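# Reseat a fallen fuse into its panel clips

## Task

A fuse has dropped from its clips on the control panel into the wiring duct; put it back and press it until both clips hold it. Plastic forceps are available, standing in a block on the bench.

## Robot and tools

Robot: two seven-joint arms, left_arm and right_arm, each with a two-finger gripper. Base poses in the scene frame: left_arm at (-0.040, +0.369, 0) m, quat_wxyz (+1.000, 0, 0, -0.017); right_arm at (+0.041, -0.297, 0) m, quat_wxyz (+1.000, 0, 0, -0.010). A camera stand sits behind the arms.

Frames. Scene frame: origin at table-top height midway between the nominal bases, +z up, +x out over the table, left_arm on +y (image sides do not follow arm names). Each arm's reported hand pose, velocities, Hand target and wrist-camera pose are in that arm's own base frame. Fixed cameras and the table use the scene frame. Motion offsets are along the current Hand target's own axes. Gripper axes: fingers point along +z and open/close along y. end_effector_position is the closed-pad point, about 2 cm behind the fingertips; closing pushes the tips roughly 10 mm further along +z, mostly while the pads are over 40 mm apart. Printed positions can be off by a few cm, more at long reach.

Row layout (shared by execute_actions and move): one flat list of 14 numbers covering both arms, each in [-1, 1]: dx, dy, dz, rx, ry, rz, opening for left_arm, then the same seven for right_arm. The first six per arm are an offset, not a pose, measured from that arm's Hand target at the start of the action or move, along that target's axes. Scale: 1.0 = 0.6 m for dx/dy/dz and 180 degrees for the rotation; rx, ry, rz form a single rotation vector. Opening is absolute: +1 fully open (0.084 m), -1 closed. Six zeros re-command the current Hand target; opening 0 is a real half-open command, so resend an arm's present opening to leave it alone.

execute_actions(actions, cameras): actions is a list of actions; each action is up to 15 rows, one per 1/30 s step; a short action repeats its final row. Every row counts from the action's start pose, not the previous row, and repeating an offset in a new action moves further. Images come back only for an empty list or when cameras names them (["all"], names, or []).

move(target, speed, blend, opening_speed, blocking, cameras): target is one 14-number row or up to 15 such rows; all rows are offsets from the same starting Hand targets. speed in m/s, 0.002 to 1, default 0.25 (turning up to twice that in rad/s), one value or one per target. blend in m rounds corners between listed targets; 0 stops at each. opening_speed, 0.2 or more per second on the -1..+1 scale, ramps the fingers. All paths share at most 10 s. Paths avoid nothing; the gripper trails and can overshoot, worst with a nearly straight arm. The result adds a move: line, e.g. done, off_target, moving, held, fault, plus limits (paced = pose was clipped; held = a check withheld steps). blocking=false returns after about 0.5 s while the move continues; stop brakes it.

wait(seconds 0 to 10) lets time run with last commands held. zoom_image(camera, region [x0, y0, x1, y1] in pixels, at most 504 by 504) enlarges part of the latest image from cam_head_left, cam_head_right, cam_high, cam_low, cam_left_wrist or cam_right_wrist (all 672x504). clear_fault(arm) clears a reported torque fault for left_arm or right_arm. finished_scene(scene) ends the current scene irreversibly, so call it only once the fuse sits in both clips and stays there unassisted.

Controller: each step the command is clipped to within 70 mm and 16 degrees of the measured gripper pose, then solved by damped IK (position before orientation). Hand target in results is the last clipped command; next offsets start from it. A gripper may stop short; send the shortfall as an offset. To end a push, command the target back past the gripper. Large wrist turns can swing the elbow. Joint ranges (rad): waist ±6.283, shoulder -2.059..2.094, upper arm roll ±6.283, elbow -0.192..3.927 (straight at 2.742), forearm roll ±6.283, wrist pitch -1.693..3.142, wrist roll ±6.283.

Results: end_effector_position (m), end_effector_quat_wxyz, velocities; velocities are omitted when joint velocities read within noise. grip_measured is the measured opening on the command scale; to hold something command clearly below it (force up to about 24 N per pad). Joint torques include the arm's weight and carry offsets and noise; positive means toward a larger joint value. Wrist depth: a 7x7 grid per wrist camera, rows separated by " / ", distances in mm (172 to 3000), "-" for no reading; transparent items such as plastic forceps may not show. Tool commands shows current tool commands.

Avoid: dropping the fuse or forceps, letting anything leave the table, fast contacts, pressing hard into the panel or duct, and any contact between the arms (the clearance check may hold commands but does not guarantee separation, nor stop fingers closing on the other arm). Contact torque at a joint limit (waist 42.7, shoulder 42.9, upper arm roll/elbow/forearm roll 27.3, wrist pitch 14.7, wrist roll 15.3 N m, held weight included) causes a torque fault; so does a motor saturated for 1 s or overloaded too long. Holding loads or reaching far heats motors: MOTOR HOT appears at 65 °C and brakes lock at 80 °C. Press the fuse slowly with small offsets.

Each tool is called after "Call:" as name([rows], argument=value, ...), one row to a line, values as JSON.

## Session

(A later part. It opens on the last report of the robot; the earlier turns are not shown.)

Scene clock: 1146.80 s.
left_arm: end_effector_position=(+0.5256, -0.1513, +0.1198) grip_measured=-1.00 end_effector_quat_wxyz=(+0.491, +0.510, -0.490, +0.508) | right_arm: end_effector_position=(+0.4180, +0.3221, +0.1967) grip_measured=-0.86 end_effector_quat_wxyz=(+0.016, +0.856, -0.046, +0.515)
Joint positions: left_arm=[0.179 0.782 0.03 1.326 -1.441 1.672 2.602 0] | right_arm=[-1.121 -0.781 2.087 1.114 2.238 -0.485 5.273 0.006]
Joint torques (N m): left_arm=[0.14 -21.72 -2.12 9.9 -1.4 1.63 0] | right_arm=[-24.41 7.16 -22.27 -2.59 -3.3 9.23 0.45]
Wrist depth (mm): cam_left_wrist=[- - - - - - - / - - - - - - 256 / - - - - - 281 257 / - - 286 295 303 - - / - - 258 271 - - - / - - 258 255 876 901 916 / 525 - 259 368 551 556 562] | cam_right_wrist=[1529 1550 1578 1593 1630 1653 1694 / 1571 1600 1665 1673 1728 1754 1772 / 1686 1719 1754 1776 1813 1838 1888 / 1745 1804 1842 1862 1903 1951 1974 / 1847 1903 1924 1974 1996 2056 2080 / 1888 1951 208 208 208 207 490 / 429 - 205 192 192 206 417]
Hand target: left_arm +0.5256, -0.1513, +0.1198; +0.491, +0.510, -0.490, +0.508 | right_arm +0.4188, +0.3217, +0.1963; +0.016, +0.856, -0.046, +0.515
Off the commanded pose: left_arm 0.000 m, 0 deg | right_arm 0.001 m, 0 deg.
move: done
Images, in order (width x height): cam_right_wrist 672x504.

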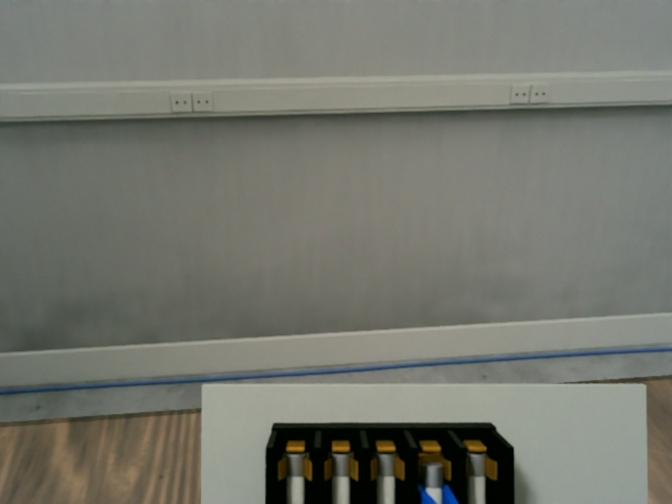

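Call:
move([
  [0,0,0,0,0,0,-1,0,0,-0.06,0,0,0,-1],
  [0,0,0,0,0,0,-1,-0.165,0.1527,-0.0627,-0.0082,-0.3443,0,-1],
], speed=[0.1,0.25], blend=[0.004,0], cameras=["cam_right_wrist","cam_left_wrist"])

Scene clock: 1222.77 s.
left_arm: end_effector_position=(+0.5256, -0.1513, +0.1198) grip_measured=-1.00 end_effector_quat_wxyz=(+0.491, +0.510, -0.490, +0.508) | right_arm: end_effector_position=(+0.3309, +0.2396, +0.1247) grip_measured=-0.86 end_effector_quat_wxyz=(+0.000, +0.999, -0.054, +0.000)
Joint positions: left_arm=[0.179 0.782 0.03 1.326 -1.441 1.672 2.602 0] | right_arm=[-2.211 -0.424 2.74 1.333 3.341 -0.948 3.694 0.006]
Joint torques (N m): left_arm=[0.17 -21.96 -2.17 10.06 -1.27 1.55 0.06] | right_arm=[-0.45 16.34 -2.86 14.54 0.15 -2.43 -0.05]
Wrist depth (mm): cam_left_wrist=[- - - - - 371 365 / - - - - - 371 353 / - - - - - 379 345 / - - - - - 382 348 / - - 258 271 - - - / - - 258 255 771 771 910 / 526 - 259 367 549 508 563] | cam_right_wrist=[- - - 254 255 256 257 / 251 252 253 254 255 256 256 / 251 252 252 254 254 255 256 / 251 252 253 253 254 255 256 / 250 252 252 253 254 255 256 / 250 252 252 253 254 255 255 / 250 251 252 253 254 254 255]
Hand target: left_arm +0.5256, -0.1513, +0.1198; +0.491, +0.510, -0.490, +0.508 | right_arm +0.3309, +0.2396, +0.1246; +0.000, +0.999, -0.054, +0.000
Off the commanded pose: left_arm 0.000 m, 0 deg | right_arm 0.000 m, 0 deg.
move: done
Images, in order (width x height): cam_left_wrist 672x504, cam_right_wrist 672x504.

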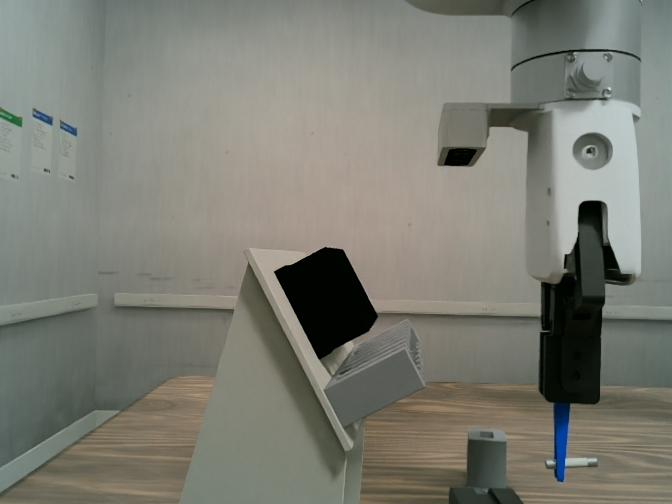

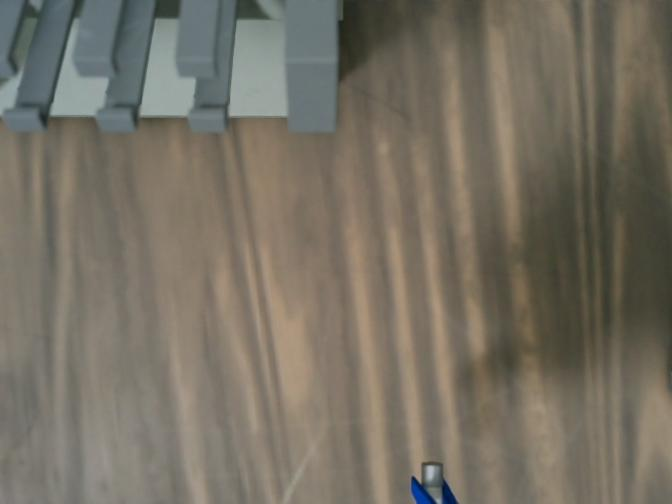

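Call:
move([
  [0,0,0,0,0,0,-1,0,0,0.08,0,0,0,-1],
  [0,0,0,0,0,0,-1,0,0,0.0912,0,0,0,-1],
], speed=[0.12,0.03], blend=[0.002,0], cameras=["cam_left_wrist"])

Call:
zoom_image(camera="cam_left_wrist", region=[500, 360, 672, 504])

Scene clock: 1230.47 s.
left_arm: end_effector_position=(+0.5256, -0.1513, +0.1198) grip_measured=-1.00 end_effector_quat_wxyz=(+0.491, +0.510, -0.490, +0.508) | right_arm: end_effector_position=(+0.3309, +0.2396, +0.0704) grip_measured=-0.86 end_effector_quat_wxyz=(+0.000, +0.999, -0.054, +0.000)
Joint positions: left_arm=[0.179 0.782 0.03 1.326 -1.441 1.672 2.602 0] | right_arm=[-2.24 -0.508 2.768 1.287 3.386 -0.824 3.653 0.006]
Joint torques (N m): left_arm=[0.4 -22 -1.98 9.89 -1.22 1.59 0.09] | right_arm=[-1.26 1.58 -1.4 0.91 -0.59 4.79 -0.16]
Wrist depth (mm): cam_left_wrist=[- - - - 349 300 365 / - - - - - 369 356 / - - - - - 368 367 / - - - - - 375 - / - - 258 271 - 374 346 / - - 258 255 766 373 791 / 526 - 259 368 550 490 560] | cam_right_wrist=[195 195 196 196 201 201 202 / 198 199 200 200 201 201 202 / 198 199 200 200 200 201 202 / 198 199 199 200 200 201 202 / 198 198 199 200 200 201 201 / 198 198 199 199 200 201 201 / 198 198 199 199 200 200 201]
Hand target: left_arm +0.5256, -0.1513, +0.1198; +0.491, +0.510, -0.490, +0.508 | right_arm +0.3309, +0.2395, +0.0699; +0.000, +0.999, -0.054, +0.000
Off the commanded pose: left_arm 0.000 m, 0 deg | right_arm 0.000 m, 0 deg.
move: done
Images, in order (width x height): cam_left_wrist 672x504.

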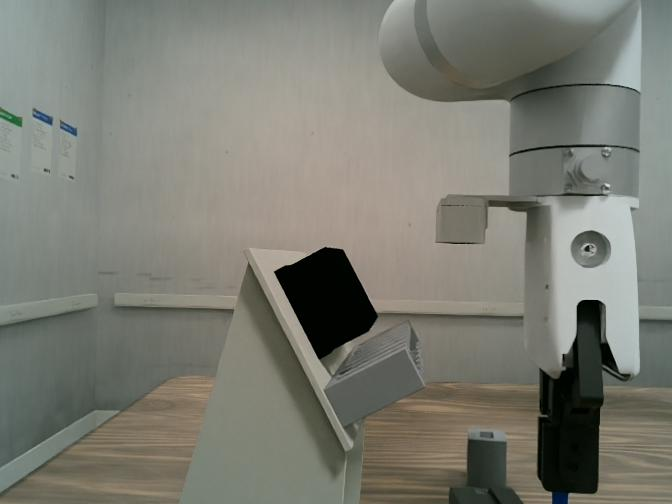

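Scaled by 2.930 from the camera's 672x504 image, which has a finer 960x720 frame.

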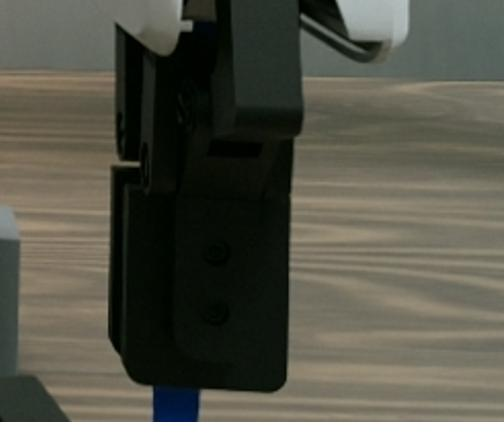

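Call:
move([
  [0,0,0,0,0,0,-1,0,0,-0.0015,0,0,0,-1],
  [0,0,0,0,0,0,-1,0,0,-0.0015,0,0,0,-0.757],
  [0,0,0,0,0,0,-1,-0.012,0,-0.0015,0,0,0,-0.757],
], speed=0.04, opening_speed=0.6, cameras=["cam_right_wrist"])

Call:
zoom_image(camera="cam_right_wrist", region=[370, 404, 480, 504])

Scene clock: 1241.13 s.
left_arm: end_effector_position=(+0.5256, -0.1513, +0.1198) grip_measured=-1.00 end_effector_quat_wxyz=(+0.491, +0.510, -0.490, +0.508) | right_arm: end_effector_position=(+0.3237, +0.2403, +0.0708) grip_measured=-0.78 end_effector_quat_wxyz=(+0.000, +0.999, -0.054, +0.000)
Joint positions: left_arm=[0.179 0.782 0.03 1.326 -1.441 1.672 2.602 0] | right_arm=[-2.224 -0.492 2.766 1.263 3.381 -0.815 3.667 0.01]
Joint torques (N m): left_arm=[0.06 -21.95 -2.02 9.8 -1.32 1.54 -0.01] | right_arm=[0.5 11.91 -1.86 7.15 -0.13 0.13 0.39]
Wrist depth (mm): cam_left_wrist=[- - - - 347 300 357 / - - - - - 378 356 / - - - - - 376 356 / - - - - - 354 354 / - - 258 271 - 350 348 / - - 258 255 767 772 794 / 523 - 259 368 549 490 514] | cam_right_wrist=[195 195 196 199 201 202 202 / 198 199 199 200 201 201 202 / 198 199 199 200 200 201 202 / 198 198 199 200 200 201 201 / 198 198 199 199 200 201 202 / 197 198 199 200 200 201 201 / 197 198 199 199 200 200 201]
Hand target: left_arm +0.5256, -0.1513, +0.1198; +0.491, +0.510, -0.490, +0.508 | right_arm +0.3237, +0.2403, +0.0708; +0.000, +0.999, -0.054, +0.000
Off the commanded pose: left_arm 0.000 m, 0 deg | right_arm 0.000 m, 0 deg.
move: done
Images, in order (width x height): cam_right_wrist 672x504.

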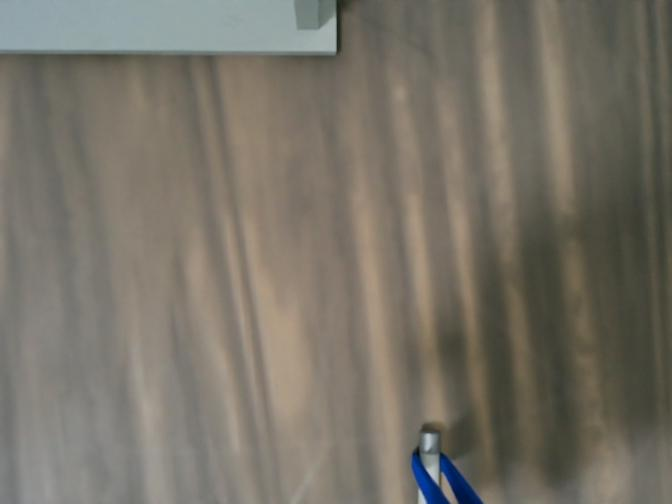

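Scaled by 4.582 from the camera's 672x504 image, which has a finer 960x720 frame.

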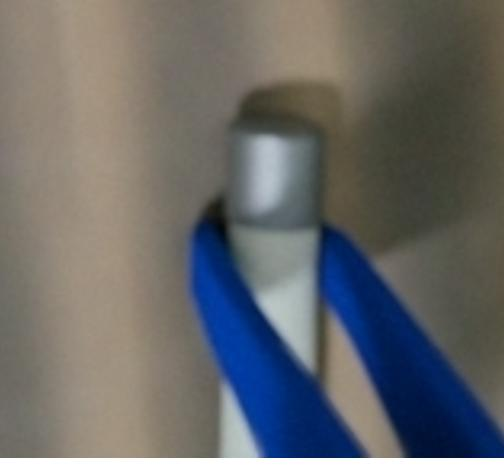

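Call:
move([
  [0,0,0,0,0,0,-1,0.012,0,0,0,0,0,-0.757],
  [0,0,0,0,0,0,-1,0.012,0,0,0,0,0,-0.773],
  [0,0,0,0,0,0,-1,0.012,0,-0.0028,0,0,0,-0.773],
  [0,0,0,0,0,0,-1,-0.001,0,-0.0028,0,0,0,-0.773],
], speed=0.04, opening_speed=0.6, cameras=["cam_right_wrist"])

Call:
zoom_image(camera="cam_right_wrist", region=[370, 404, 480, 504])

Scene clock: 1259.63 s.
left_arm: end_effector_position=(+0.5256, -0.1513, +0.1198) grip_measured=-1.00 end_effector_quat_wxyz=(+0.491, +0.510, -0.490, +0.508) | right_arm: end_effector_position=(+0.3232, +0.2404, +0.0725) grip_measured=-0.79 end_effector_quat_wxyz=(+0.000, +0.999, -0.054, +0.000)
Joint positions: left_arm=[0.179 0.782 0.03 1.326 -1.441 1.672 2.602 0] | right_arm=[-2.222 -0.487 2.765 1.262 3.379 -0.818 3.669 0.009]
Joint torques (N m): left_arm=[0.16 -21.68 -2.06 9.83 -1.34 1.6 -0.04] | right_arm=[0.26 17.73 -3.46 12.84 -0.3 -1.74 0.48]
Wrist depth (mm): cam_left_wrist=[- - - - 348 301 357 / - - - - - 380 356 / - - - - - 364 355 / - - - - - 355 354 / - - 258 271 - 353 348 / - - 258 255 763 - 794 / 524 - 259 368 549 501 513] | cam_right_wrist=[196 197 197 201 202 203 203 / 200 200 201 201 202 203 204 / 199 200 201 201 202 202 203 / 199 200 200 201 202 202 203 / 199 200 200 201 202 202 203 / 199 199 200 201 201 202 203 / 199 199 200 200 201 202 202]
Hand target: left_arm +0.5256, -0.1513, +0.1198; +0.491, +0.510, -0.490, +0.508 | right_arm +0.3231, +0.2404, +0.0725; +0.000, +0.999, -0.054, +0.000
Off the commanded pose: left_arm 0.000 m, 0 deg | right_arm 0.000 m, 0 deg.
move: done
Images, in order (width x height): cam_right_wrist 672x504.

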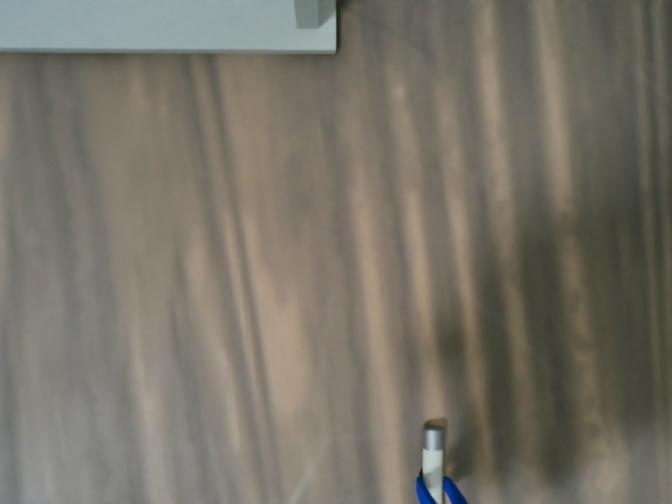

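Scaled by 4.582 from the camera's 672x504 image, which has a finer 960x720 frame.

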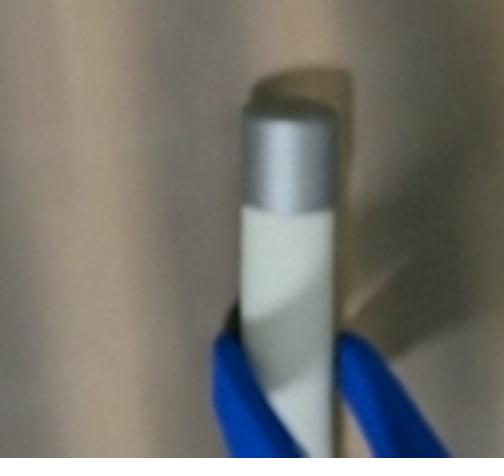

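Call:
move([
  [0,0,0,0,0,0,-1,0,0,0.002,0,0,0,-0.773],
  [0,0,0,0,0,0,-1,0,0,0.002,0,0,0,-1],
  [0,0,0,0,0,0,-1,0,0,-0.07,0,0,0,-1],
], speed=[0.04,0.04,0.1], opening_speed=0.8, cameras=["cam_right_wrist","cam_left_wrist"])

Call:
zoom_image(camera="cam_right_wrist", region=[370, 404, 480, 504])

Call:
zoom_image(camera="cam_left_wrist", region=[480, 350, 640, 500])

Scene clock: 1269.23 s.
left_arm: end_effector_position=(+0.5256, -0.1513, +0.1198) grip_measured=-1.00 end_effector_quat_wxyz=(+0.491, +0.510, -0.490, +0.508) | right_arm: end_effector_position=(+0.3231, +0.2404, +0.1145) grip_measured=-0.86 end_effector_quat_wxyz=(+0.000, +0.999, -0.054, +0.000)
Joint positions: left_arm=[0.179 0.782 0.03 1.326 -1.441 1.672 2.602 0] | right_arm=[-2.197 -0.42 2.743 1.296 3.343 -0.915 3.702 0.006]
Joint torques (N m): left_arm=[0.1 -21.75 -1.94 10.07 -1.38 1.58 -0.01] | right_arm=[0.55 17.24 -3.22 14.28 -0.22 -2.14 0.36]
Wrist depth (mm): cam_left_wrist=[- - - - - 376 357 / - - - - - 379 353 / - - - - - 358 345 / - - - - - 353 350 / - - 258 271 - - - / - - 258 255 767 383 788 / 525 - 259 368 549 557 561] | cam_right_wrist=[- 239 239 244 245 245 246 / 241 242 243 244 244 245 246 / 241 242 242 244 244 245 245 / 241 242 243 243 244 245 245 / 240 242 242 243 244 244 245 / 240 241 242 243 243 244 245 / 240 241 242 242 243 244 245]
Hand target: left_arm +0.5256, -0.1513, +0.1198; +0.491, +0.510, -0.490, +0.508 | right_arm +0.3231, +0.2404, +0.1145; +0.000, +0.999, -0.054, +0.000
Off the commanded pose: left_arm 0.000 m, 0 deg | right_arm 0.000 m, 0 deg.
move: done
Images, in order (width x height): cam_left_wrist 672x504, cam_right_wrist 672x504.

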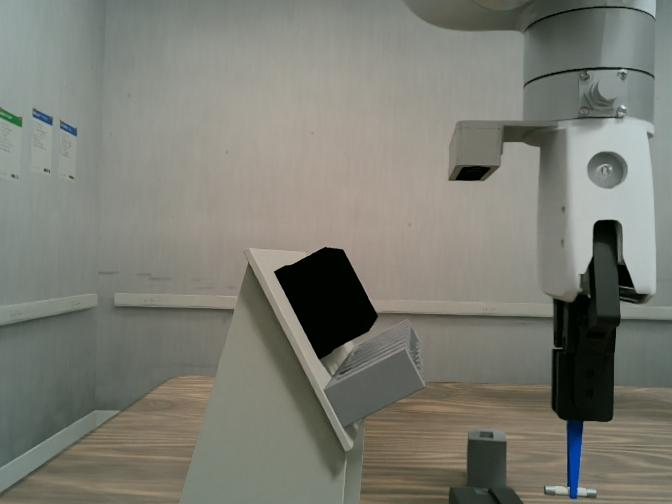

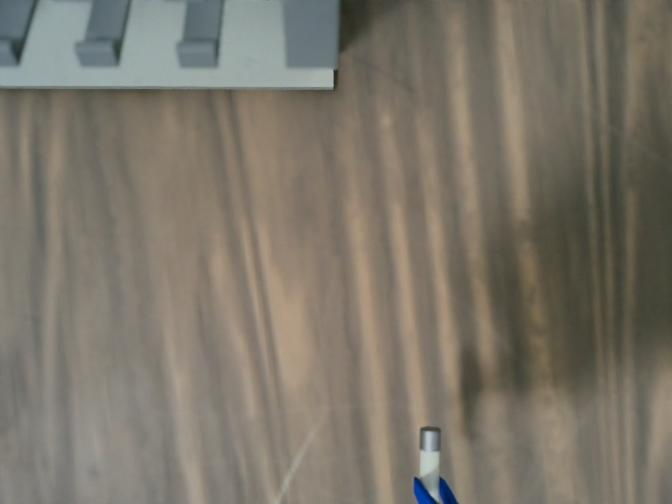

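Scaled by 4.582 from the camera's 672x504 image, which has a finer 960x720 frame.

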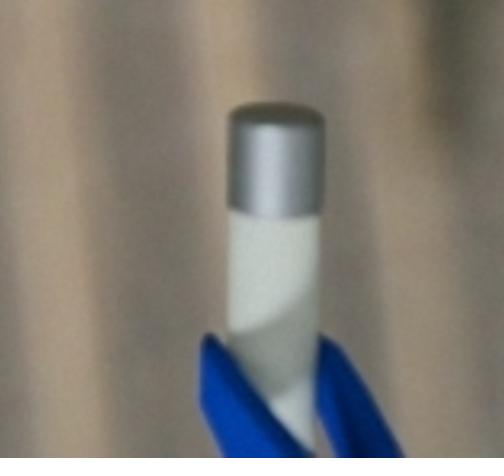

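Scaled by 3.150 from the camera's 672x504 image, which has a finer 960x720 frame.

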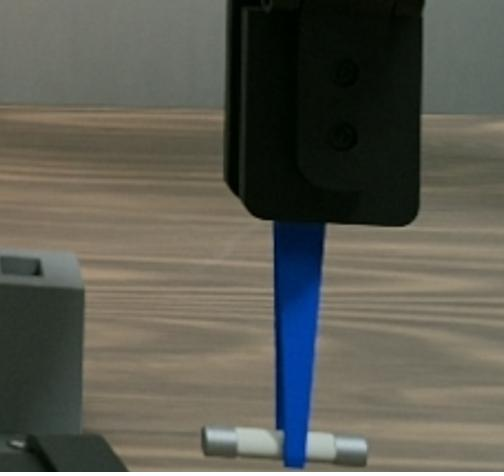

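Call:
move([
  [0,0,0,0,0,0,-1,0.0245,-0.0355,-0.1425,0.0082,0.3443,0,-1],
  [0,0,0,0,0,0,-1,0.099,-0.1527,-0.1495,0.0082,0.3443,0,-1],
], speed=[0.25,0.15], blend=[0.01,0], cameras=["cam_right_wrist","cam_left_wrist"])

Call:
zoom_image(camera="cam_right_wrist", region=[360, 380, 500, 504])

Call:
zoom_image(camera="cam_left_wrist", region=[300, 210, 460, 346])

Scene clock: 1295.50 s.
left_arm: end_effector_position=(+0.5256, -0.1513, +0.1198) grip_measured=-1.00 end_effector_quat_wxyz=(+0.491, +0.510, -0.490, +0.508) | right_arm: end_effector_position=(+0.3920, +0.3251, +0.2042) grip_measured=-0.86 end_effector_quat_wxyz=(+0.016, +0.856, -0.046, +0.515)
Joint positions: left_arm=[0.179 0.782 0.03 1.326 -1.441 1.672 2.602 0] | right_arm=[-1.295 -0.536 2.427 1.022 1.885 -0.742 5.544 0.006]
Joint torques (N m): left_arm=[0.42 -21.99 -2.11 10 -1.3 1.48 0.06] | right_arm=[-0.53 13.73 -7.15 12.28 -1.41 -2.71 -0.14]
Wrist depth (mm): cam_left_wrist=[- - - - - - - / - - - - - - 256 / - - - - - 290 264 / - - - 312 - - - / - - 258 271 - - - / - - 258 256 877 899 915 / 525 - 259 367 550 554 563] | cam_right_wrist=[1553 1574 1600 1630 1661 1686 1719 / 1593 1669 1694 1715 1741 1767 1799 / 1711 1745 1781 1804 1867 1867 1924 / 1795 1842 1857 1903 1940 1979 2044 / 1877 1946 1968 1996 2038 2080 2112 / 494 - 231 231 232 232 500 / 438 438 230 217 218 232 441]
Hand target: left_arm +0.5256, -0.1513, +0.1198; +0.491, +0.510, -0.490, +0.508 | right_arm +0.3920, +0.3251, +0.2042; +0.016, +0.856, -0.046, +0.515
Off the commanded pose: left_arm 0.000 m, 0 deg | right_arm 0.000 m, 0 deg.
move: done
Images, in order (width x height): cam_left_wrist 672x504, cam_right_wrist 672x504.

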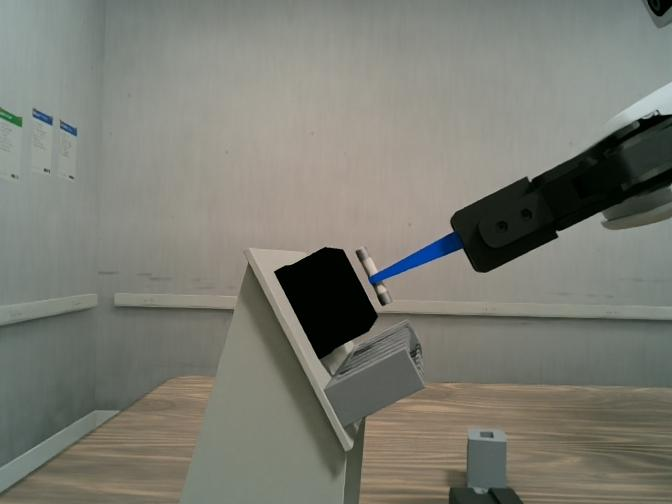

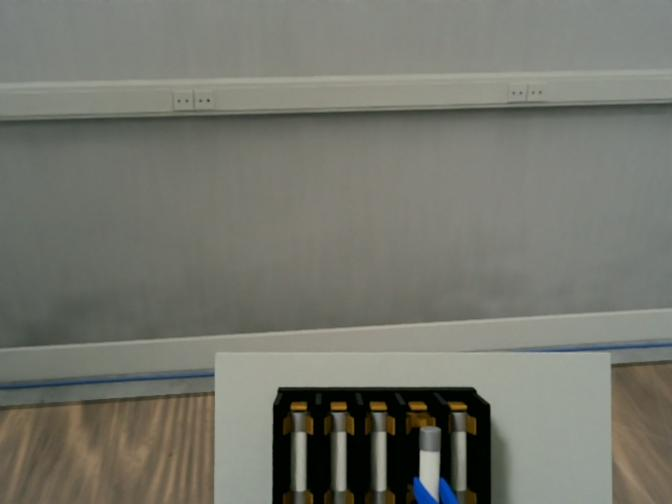

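Scaled by 3.600 from the camera's 672x504 image, which has a finer 960x720 frame.

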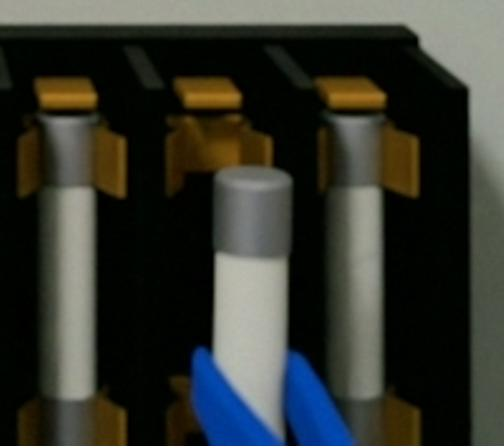

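Scaled by 3.150 from the camera's 672x504 image, which has a finer 960x720 frame.

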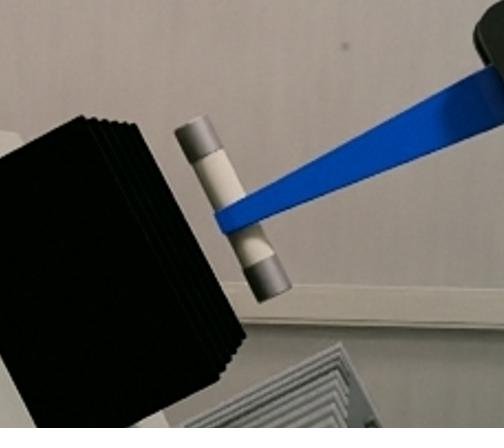

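Call:
move([
  [0,0,0,0,0,0,-1,-0.0005,0,0.0308,0,0,0,-1],
], speed=0.05, cameras=["cam_right_wrist"])

Call:
zoom_image(camera="cam_right_wrist", region=[400, 414, 490, 504])

Scene clock: 1315.60 s.
left_arm: end_effector_position=(+0.5256, -0.1513, +0.1198) grip_measured=-1.00 end_effector_quat_wxyz=(+0.491, +0.510, -0.490, +0.508) | right_arm: end_effector_position=(+0.4081, +0.3238, +0.1953) grip_measured=-0.86 end_effector_quat_wxyz=(+0.016, +0.856, -0.046, +0.515)
Joint positions: left_arm=[0.179 0.782 0.03 1.326 -1.441 1.672 2.602 0] | right_arm=[-1.326 -0.577 2.419 1.035 1.86 -0.697 5.57 0.006]
Joint torques (N m): left_arm=[0.17 -21.64 -1.97 9.86 -1.29 1.49 0.03] | right_arm=[-0.73 13.96 -8.13 12.09 -2.19 -2.43 0.31]
Wrist depth (mm): cam_left_wrist=[- - - - - - - / - - - - - - 256 / - - - - - 275 255 / - - - 272 303 - - / - - 259 271 - - - / - - 258 256 869 895 915 / 525 - 259 367 550 556 562] | cam_right_wrist=[1546 1560 1593 1607 1634 1669 1706 / 1607 1634 1677 1690 1736 1776 1799 / 1706 1741 1767 1799 1833 1877 1893 / 1772 1823 1862 1882 1935 1957 2002 / 1877 1903 1930 1979 2026 2068 2093 / 460 - 213 213 214 214 214 / 426 - 212 199 199 213 413]
Hand target: left_arm +0.5256, -0.1513, +0.1198; +0.491, +0.510, -0.490, +0.508 | right_arm +0.4081, +0.3238, +0.1953; +0.016, +0.856, -0.046, +0.515
Off the commanded pose: left_arm 0.000 m, 0 deg | right_arm 0.000 m, 0 deg.
move: done
Images, in order (width x height): cam_right_wrist 672x504.

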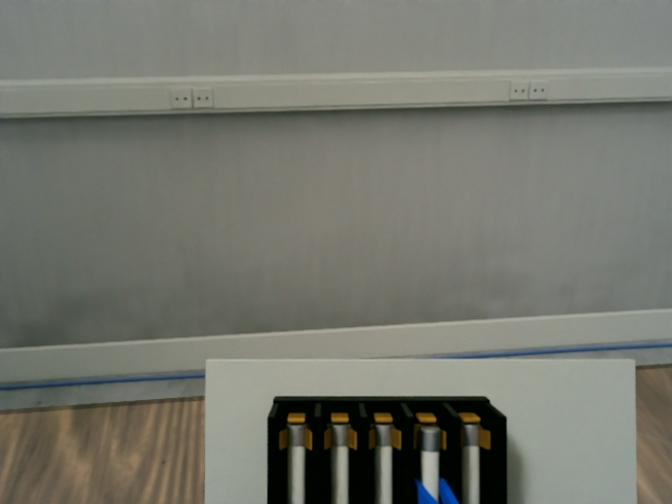

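Scaled by 5.600 from the camera's 672x504 image, which has a finer 960x720 frame.

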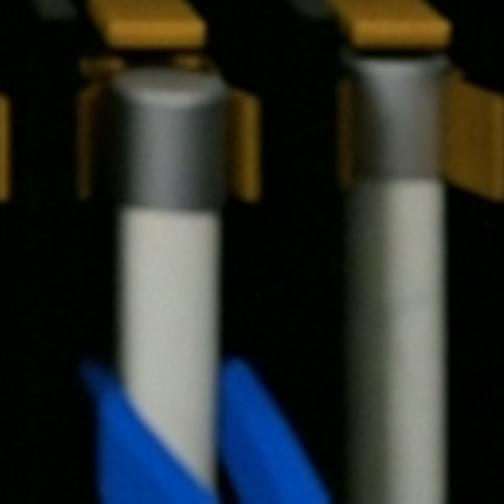

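Call:
move([
  [0,0,0,0,0,0,-1,0,0,0.002,0,0,0,-1],
], speed=0.02, cameras=["cam_right_wrist"])

Call:
zoom_image(camera="cam_right_wrist", region=[400, 414, 490, 504])

Scene clock: 1323.10 s.
left_arm: end_effector_position=(+0.5256, -0.1513, +0.1198) grip_measured=-1.00 end_effector_quat_wxyz=(+0.491, +0.510, -0.490, +0.508) | right_arm: end_effector_position=(+0.4092, +0.3237, +0.1947) grip_measured=-0.86 end_effector_quat_wxyz=(+0.016, +0.856, -0.046, +0.515)
Joint positions: left_arm=[0.179 0.782 0.03 1.326 -1.441 1.672 2.602 0] | right_arm=[-1.328 -0.58 2.418 1.036 1.858 -0.694 5.572 0.006]
Joint torques (N m): left_arm=[0.39 -21.97 -2.01 10.13 -1.46 1.57 0.05] | right_arm=[-0.43 14.16 -8.23 11.89 -2.08 -2.38 0.32]
Wrist depth (mm): cam_left_wrist=[- - - - - - - / - - - - - - 256 / - - - - - 272 255 / - - - 273 302 - - / - - 259 271 - - - / - - 258 256 874 900 913 / 526 - 258 368 549 558 565] | cam_right_wrist=[1533 1567 1582 1611 1630 1669 1702 / 1615 1634 1661 1698 1749 1767 1785 / 1694 1715 1749 1799 1823 1867 1898 / 1781 1813 1862 1877 1908 1951 2002 / 1857 1919 1946 1979 2026 2032 2080 / 460 - 211 212 212 213 213 / 425 - 210 197 198 212 413]
Hand target: left_arm +0.5256, -0.1513, +0.1198; +0.491, +0.510, -0.490, +0.508 | right_arm +0.4092, +0.3237, +0.1947; +0.016, +0.856, -0.046, +0.515
Off the commanded pose: left_arm 0.000 m, 0 deg | right_arm 0.000 m, 0 deg.
move: done
Images, in order (width x height): cam_right_wrist 672x504.

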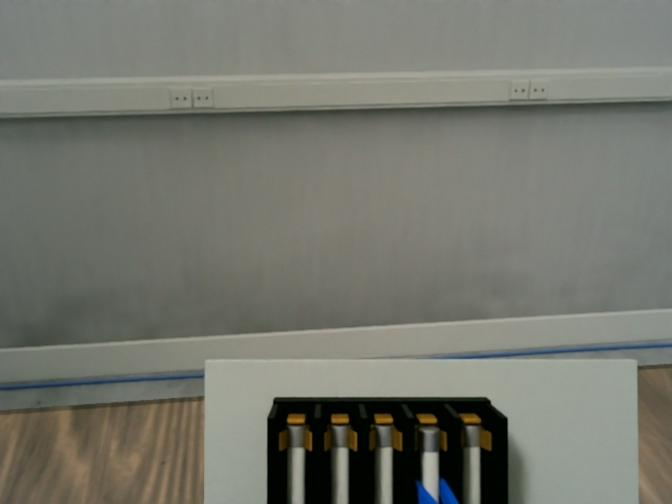

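Scaled by 5.600 from the camera's 672x504 image, which has a finer 960x720 frame.

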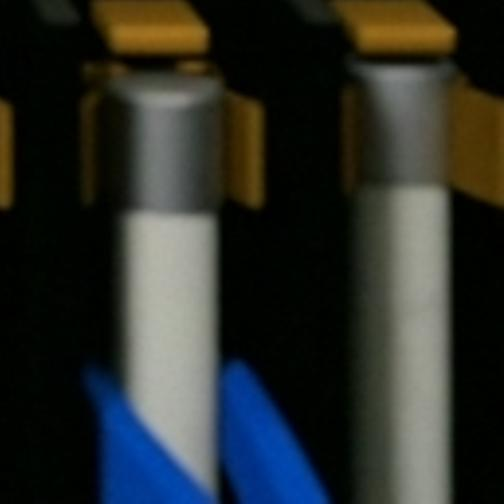

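Call:
move([
  [0,0,0,0,0,0,-1,0,0,0.0018,0,0,0,-1],
], speed=0.02, cameras=["cam_right_wrist"])

Call:
zoom_image(camera="cam_right_wrist", region=[400, 414, 490, 504])

Scene clock: 1326.63 s.
left_arm: end_effector_position=(+0.5256, -0.1513, +0.1198) grip_measured=-1.00 end_effector_quat_wxyz=(+0.491, +0.510, -0.490, +0.508) | right_arm: end_effector_position=(+0.4101, +0.3236, +0.1942) grip_measured=-0.86 end_effector_quat_wxyz=(+0.016, +0.856, -0.046, +0.515)
Joint positions: left_arm=[0.179 0.782 0.03 1.326 -1.441 1.672 2.602 0] | right_arm=[-1.33 -0.582 2.418 1.037 1.857 -0.692 5.573 0.006]
Joint torques (N m): left_arm=[0 -21.68 -1.97 9.91 -1.24 1.58 0.03] | right_arm=[-0.58 13.79 -8.26 11.93 -2 -2.29 0.37]
Wrist depth (mm): cam_left_wrist=[- - - - - - - / - - - - - - 256 / - - - - - 273 256 / - - - 273 302 - - / - - 258 272 - - - / - - 258 255 872 896 913 / 525 - 259 368 550 556 560] | cam_right_wrist=[1536 1553 1574 1604 1645 1681 1702 / 1611 1642 1669 1690 1728 1767 1785 / 1694 1745 1758 1781 1838 1872 1882 / 1785 1823 1852 1877 1919 1962 1991 / 1867 1914 1940 1996 2038 2068 2087 / - - 210 211 211 211 212 / 424 - 209 196 197 211 412]
Hand target: left_arm +0.5256, -0.1513, +0.1198; +0.491, +0.510, -0.490, +0.508 | right_arm +0.4101, +0.3236, +0.1942; +0.016, +0.856, -0.046, +0.515
Off the commanded pose: left_arm 0.000 m, 0 deg | right_arm 0.000 m, 0 deg.
move: done
Images, in order (width x height): cam_right_wrist 672x504.

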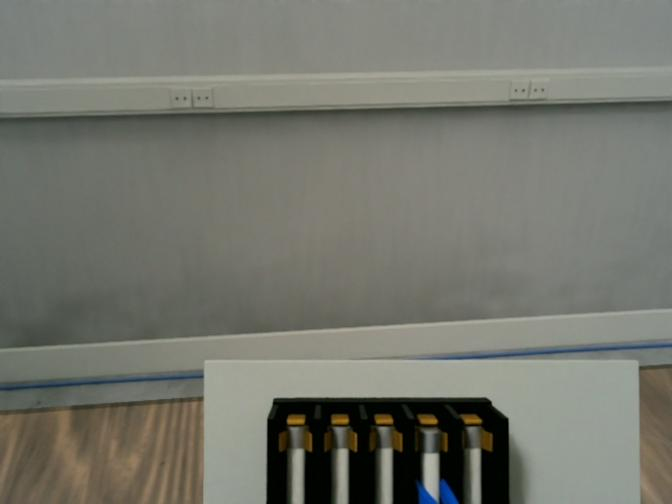

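Scaled by 5.600 from the camera's 672x504 image, which has a finer 960x720 frame.

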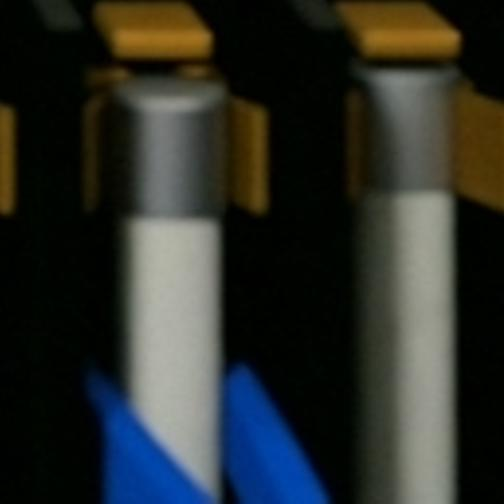

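Call:
move([
  [0,0,0,0,0,0,-1,0,0,0,0,0,0,-0.772],
  [0,0,0,0,0,0,-1,0,0,-0.005,0,0,0,-0.772],
], speed=0.02, opening_speed=0.3, cameras=["cam_right_wrist"])

Call:
zoom_image(camera="cam_right_wrist", region=[400, 414, 490, 504])

Scene clock: 1335.30 s.
left_arm: end_effector_position=(+0.5256, -0.1513, +0.1198) grip_measured=-1.00 end_effector_quat_wxyz=(+0.491, +0.510, -0.490, +0.508) | right_arm: end_effector_position=(+0.4075, +0.3238, +0.1956) grip_measured=-0.79 end_effector_quat_wxyz=(+0.016, +0.856, -0.046, +0.515)
Joint positions: left_arm=[0.179 0.782 0.03 1.326 -1.441 1.672 2.602 0] | right_arm=[-1.325 -0.576 2.419 1.034 1.861 -0.699 5.569 0.009]
Joint torques (N m): left_arm=[0.21 -21.92 -2.11 9.97 -1.04 1.62 0.08] | right_arm=[0.15 14.1 -7.72 11.5 -1.58 -2.89 -0.01]
Wrist depth (mm): cam_left_wrist=[- - - - - - - / - - - - - - 256 / - - - - - 274 254 / - - - 272 301 - - / - - 259 272 - - - / - - 258 256 875 901 918 / 527 - 259 367 549 557 561] | cam_right_wrist=[1543 1567 1578 1615 1649 1681 1702 / 1619 1645 1677 1698 1741 1772 1785 / 1702 1749 1767 1785 1813 1852 1898 / 1781 1804 1842 1872 1935 1962 2014 / 1867 1930 1951 1991 2020 2038 2099 / 461 - 213 213 214 214 215 / 427 - 212 200 200 213 414]
Hand target: left_arm +0.5256, -0.1513, +0.1198; +0.491, +0.510, -0.490, +0.508 | right_arm +0.4075, +0.3238, +0.1956; +0.016, +0.856, -0.046, +0.515
Off the commanded pose: left_arm 0.000 m, 0 deg | right_arm 0.000 m, 0 deg.
move: done
Images, in order (width x height): cam_right_wrist 672x504.

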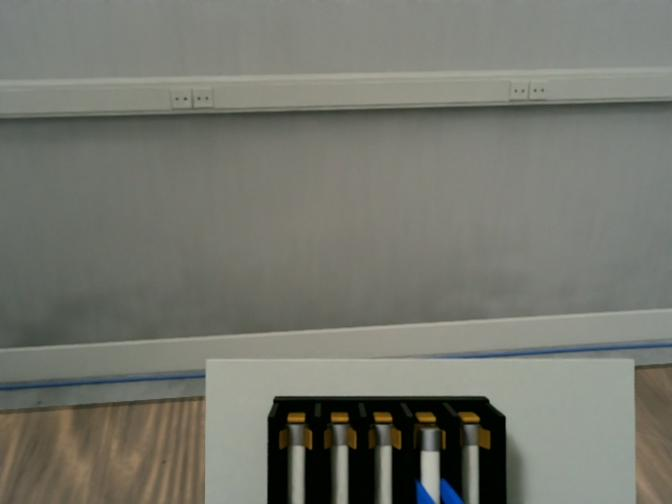

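Scaled by 5.600 from the camera's 672x504 image, which has a finer 960x720 frame.

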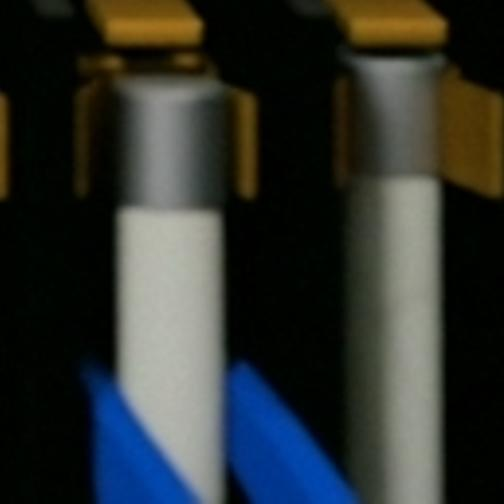

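Call:
move([
  [0,0,0,0,0,0,-1,0,0,-0.006,0,0,0,-0.772],
], speed=0.02, cameras=["cam_right_wrist"])

Call:
zoom_image(camera="cam_right_wrist", region=[400, 414, 490, 504])

Scene clock: 1340.67 s.
left_arm: end_effector_position=(+0.5256, -0.1513, +0.1198) grip_measured=-1.00 end_effector_quat_wxyz=(+0.491, +0.510, -0.490, +0.508) | right_arm: end_effector_position=(+0.4043, +0.3241, +0.1973) grip_measured=-0.79 end_effector_quat_wxyz=(+0.016, +0.856, -0.046, +0.515)
Joint positions: left_arm=[0.179 0.782 0.03 1.326 -1.441 1.672 2.602 0] | right_arm=[-1.319 -0.568 2.421 1.032 1.866 -0.707 5.564 0.009]
Joint torques (N m): left_arm=[0.16 -21.85 -1.96 9.95 -1.28 1.45 0] | right_arm=[0.45 14.28 -7.64 11.67 -1.68 -2.83 0.04]
Wrist depth (mm): cam_left_wrist=[- - - - - - - / - - - - - - 257 / - - - - - 280 254 / - - - 273 309 - - / - - 258 271 - - - / - - 258 256 867 899 912 / 526 - 259 368 550 556 562] | cam_right_wrist=[1533 1567 1593 1626 1649 1657 1711 / 1589 1645 1681 1711 1741 1772 1790 / 1715 1732 1763 1785 1828 1872 1893 / 1781 1842 1857 1882 1924 1968 1985 / 1862 1914 1951 2002 2032 2062 2099 / 484 - 217 217 217 218 219 / 429 - 216 203 203 217 415]
Hand target: left_arm +0.5256, -0.1513, +0.1198; +0.491, +0.510, -0.490, +0.508 | right_arm +0.4043, +0.3241, +0.1973; +0.016, +0.856, -0.046, +0.515
Off the commanded pose: left_arm 0.000 m, 0 deg | right_arm 0.000 m, 0 deg.
move: done
Images, in order (width x height): cam_right_wrist 672x504.

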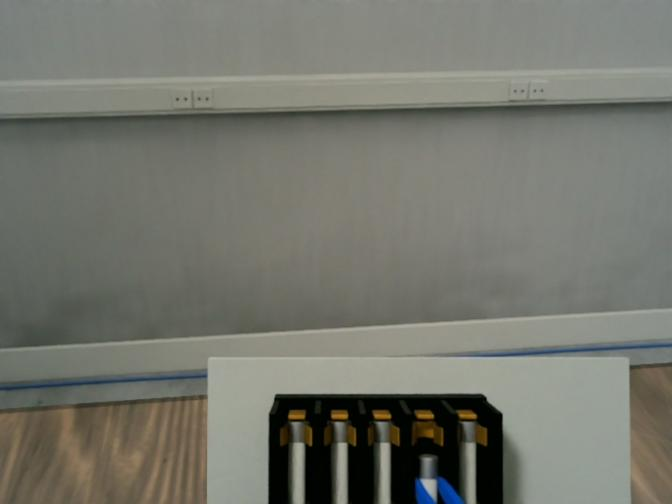

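Scaled by 5.600 from the camera's 672x504 image, which has a finer 960x720 frame.

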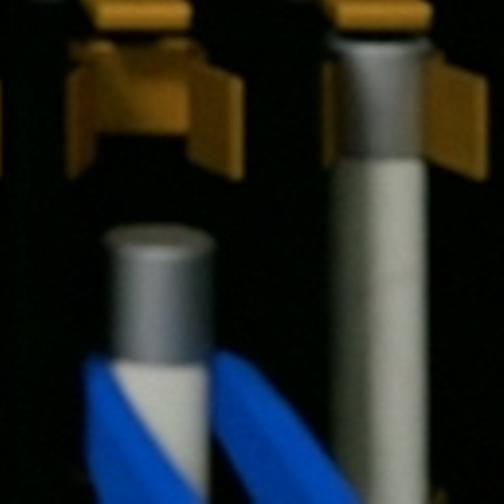

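Call:
wait(seconds=0, cameras=["cam_left_wrist", "cam_right_wrist"])

Call:
zoom_image(camera="cam_left_wrist", region=[290, 220, 430, 350])

Call:
zoom_image(camera="cam_right_wrist", region=[380, 414, 480, 504])

Scene clock: 1446.17 s.
left_arm: end_effector_position=(+0.5256, -0.1513, +0.1198) grip_measured=-1.00 end_effector_quat_wxyz=(+0.491, +0.510, -0.490, +0.508) | right_arm: end_effector_position=(+0.4043, +0.3241, +0.1973) grip_measured=-0.79 end_effector_quat_wxyz=(+0.016, +0.856, -0.046, +0.515)
Joint positions: left_arm=[0.179 0.782 0.03 1.326 -1.441 1.672 2.602 0] | right_arm=[-1.319 -0.568 2.421 1.032 1.866 -0.707 5.564 0.009]
Joint torques (N m): left_arm=[0.42 -21.75 -2.24 10.06 -1.33 1.59 0.03] | right_arm=[0.41 14.34 -7.68 11.77 -1.58 -2.87 0.02]
Wrist depth (mm): cam_left_wrist=[- - - - - - - / - - - - - - 256 / - - - - - 279 255 / - - - 273 309 - - / - - 258 271 - - - / - - 258 255 870 897 908 / 525 - 259 368 550 556 562] | cam_right_wrist=[1553 1574 1578 1619 1645 1673 1706 / 1589 1645 1686 1698 1736 1758 1781 / 1711 1741 1763 1795 1833 1862 1908 / 1785 1818 1847 1877 1940 1968 1985 / 1867 1903 1940 1968 2032 2038 2099 / 484 - 217 217 218 218 219 / 428 - 216 203 203 217 416]
Hand target: left_arm +0.5256, -0.1513, +0.1198; +0.491, +0.510, -0.490, +0.508 | right_arm +0.4043, +0.3241, +0.1973; +0.016, +0.856, -0.046, +0.515
Tool commands: left_gripper/opening=-1.0 right_gripper/opening=-0.772
Off the commanded pose: left_arm 0.000 m, 0 deg | right_arm 0.000 m, 0 deg.
Images, in order (width x height): cam_left_wrist 672x504, cam_right_wrist 672x504.

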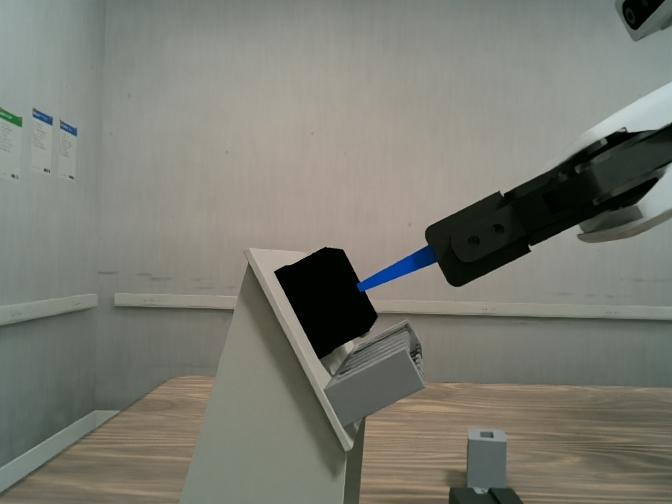

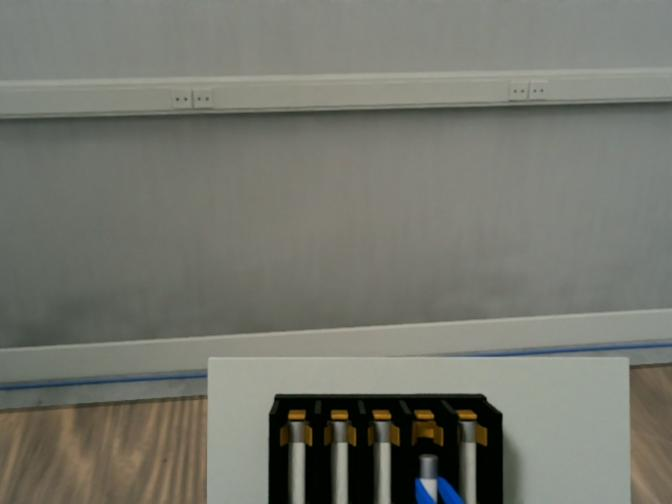

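Scaled by 3.600 from the camera's 672x504 image, which has a finer 960x720 frame.

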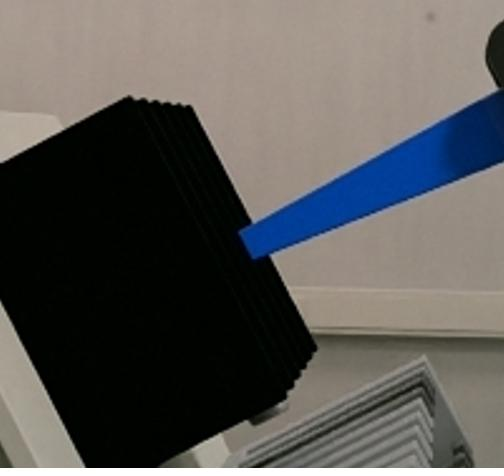

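Scaled by 5.040 from the camera's 672x504 image, which has a finer 960x720 frame.

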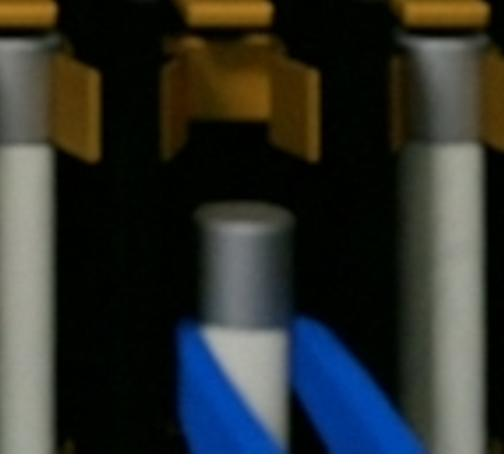

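Call:
move([
  [0,0,0,0,0,0,-1,0,0,0,0,0,0,-1],
  [0,0,0,0,0,0,-1,0,0,-0.02,0,0,0,-1],
  [0,0,0,0,0,0,-1,0.013,0,-0.02,0,0,0,-1],
], speed=0.06, opening_speed=0.6, cameras=["cam_right_wrist","cam_left_wrist"])

Call:
zoom_image(camera="cam_right_wrist", region=[360, 380, 500, 504])

Call:
zoom_image(camera="cam_left_wrist", region=[300, 210, 460, 346])

Scene clock: 1546.80 s.
left_arm: end_effector_position=(+0.5256, -0.1513, +0.1198) grip_measured=-1.00 end_effector_quat_wxyz=(+0.491, +0.510, -0.490, +0.508) | right_arm: end_effector_position=(+0.3974, +0.3245, +0.2098) grip_measured=-0.86 end_effector_quat_wxyz=(+0.016, +0.856, -0.046, +0.515)
Joint positions: left_arm=[0.179 0.782 0.03 1.326 -1.441 1.672 2.602 0] | right_arm=[-1.307 -0.526 2.424 1.034 1.886 -0.741 5.52 0.006]
Joint torques (N m): left_arm=[0.03 -21.72 -1.93 10.02 -1.36 1.52 0.1] | right_arm=[-0.63 14.05 -6.88 12.51 -1.77 -2.78 -0.06]
Wrist depth (mm): cam_left_wrist=[- - - - - - - / - - - - - - 255 / - - - - 303 292 279 / - - - 295 - - - / - - 258 271 - - - / - - 258 256 877 900 912 / 524 - 259 368 549 556 564] | cam_right_wrist=[1553 1578 1593 1630 1657 1694 1711 / 1596 1607 1677 1698 1736 1767 1804 / 1715 1749 1785 1795 1833 1867 1908 / 1790 1823 1872 1903 1935 1974 2014 / 1872 1914 1957 1996 2038 2080 2106 / 1872 1962 229 229 230 230 508 / 446 - 228 216 216 229 450]
Hand target: left_arm +0.5256, -0.1513, +0.1198; +0.491, +0.510, -0.490, +0.508 | right_arm +0.3974, +0.3245, +0.2098; +0.016, +0.856, -0.046, +0.515
Off the commanded pose: left_arm 0.000 m, 0 deg | right_arm 0.000 m, 0 deg.
move: done
Images, in order (width x height): cam_left_wrist 672x504, cam_right_wrist 672x504.

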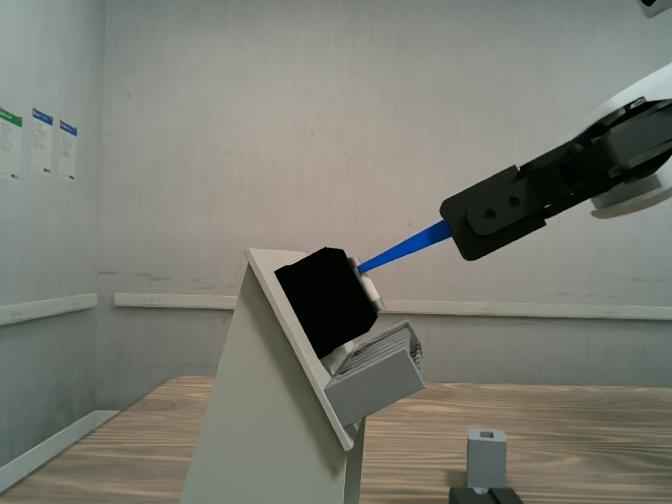

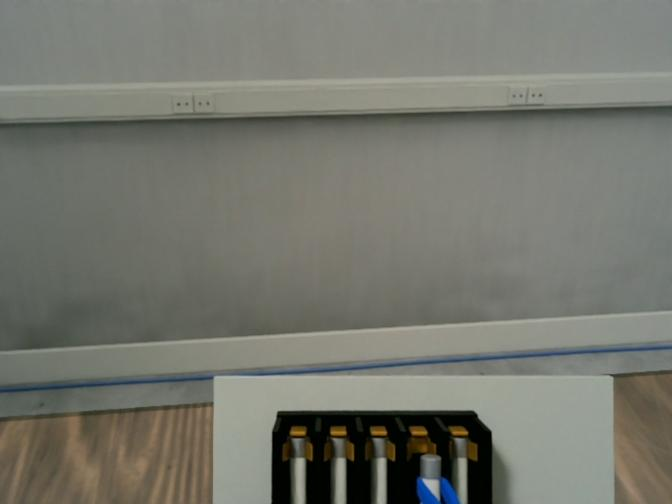

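Scaled by 3.600 from the camera's 672x504 image, which has a finer 960x720 frame.

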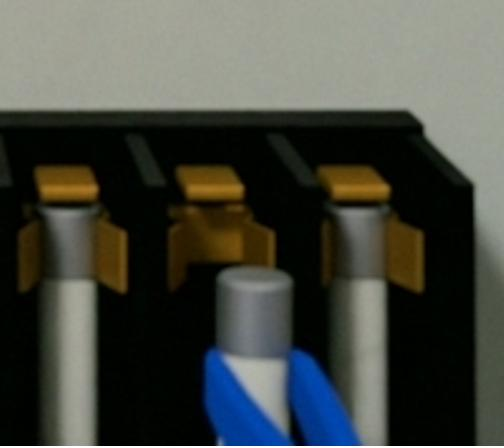

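Scaled by 3.150 from the camera's 672x504 image, which has a finer 960x720 frame.

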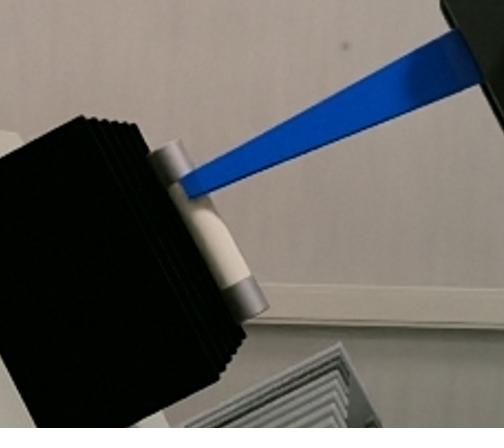

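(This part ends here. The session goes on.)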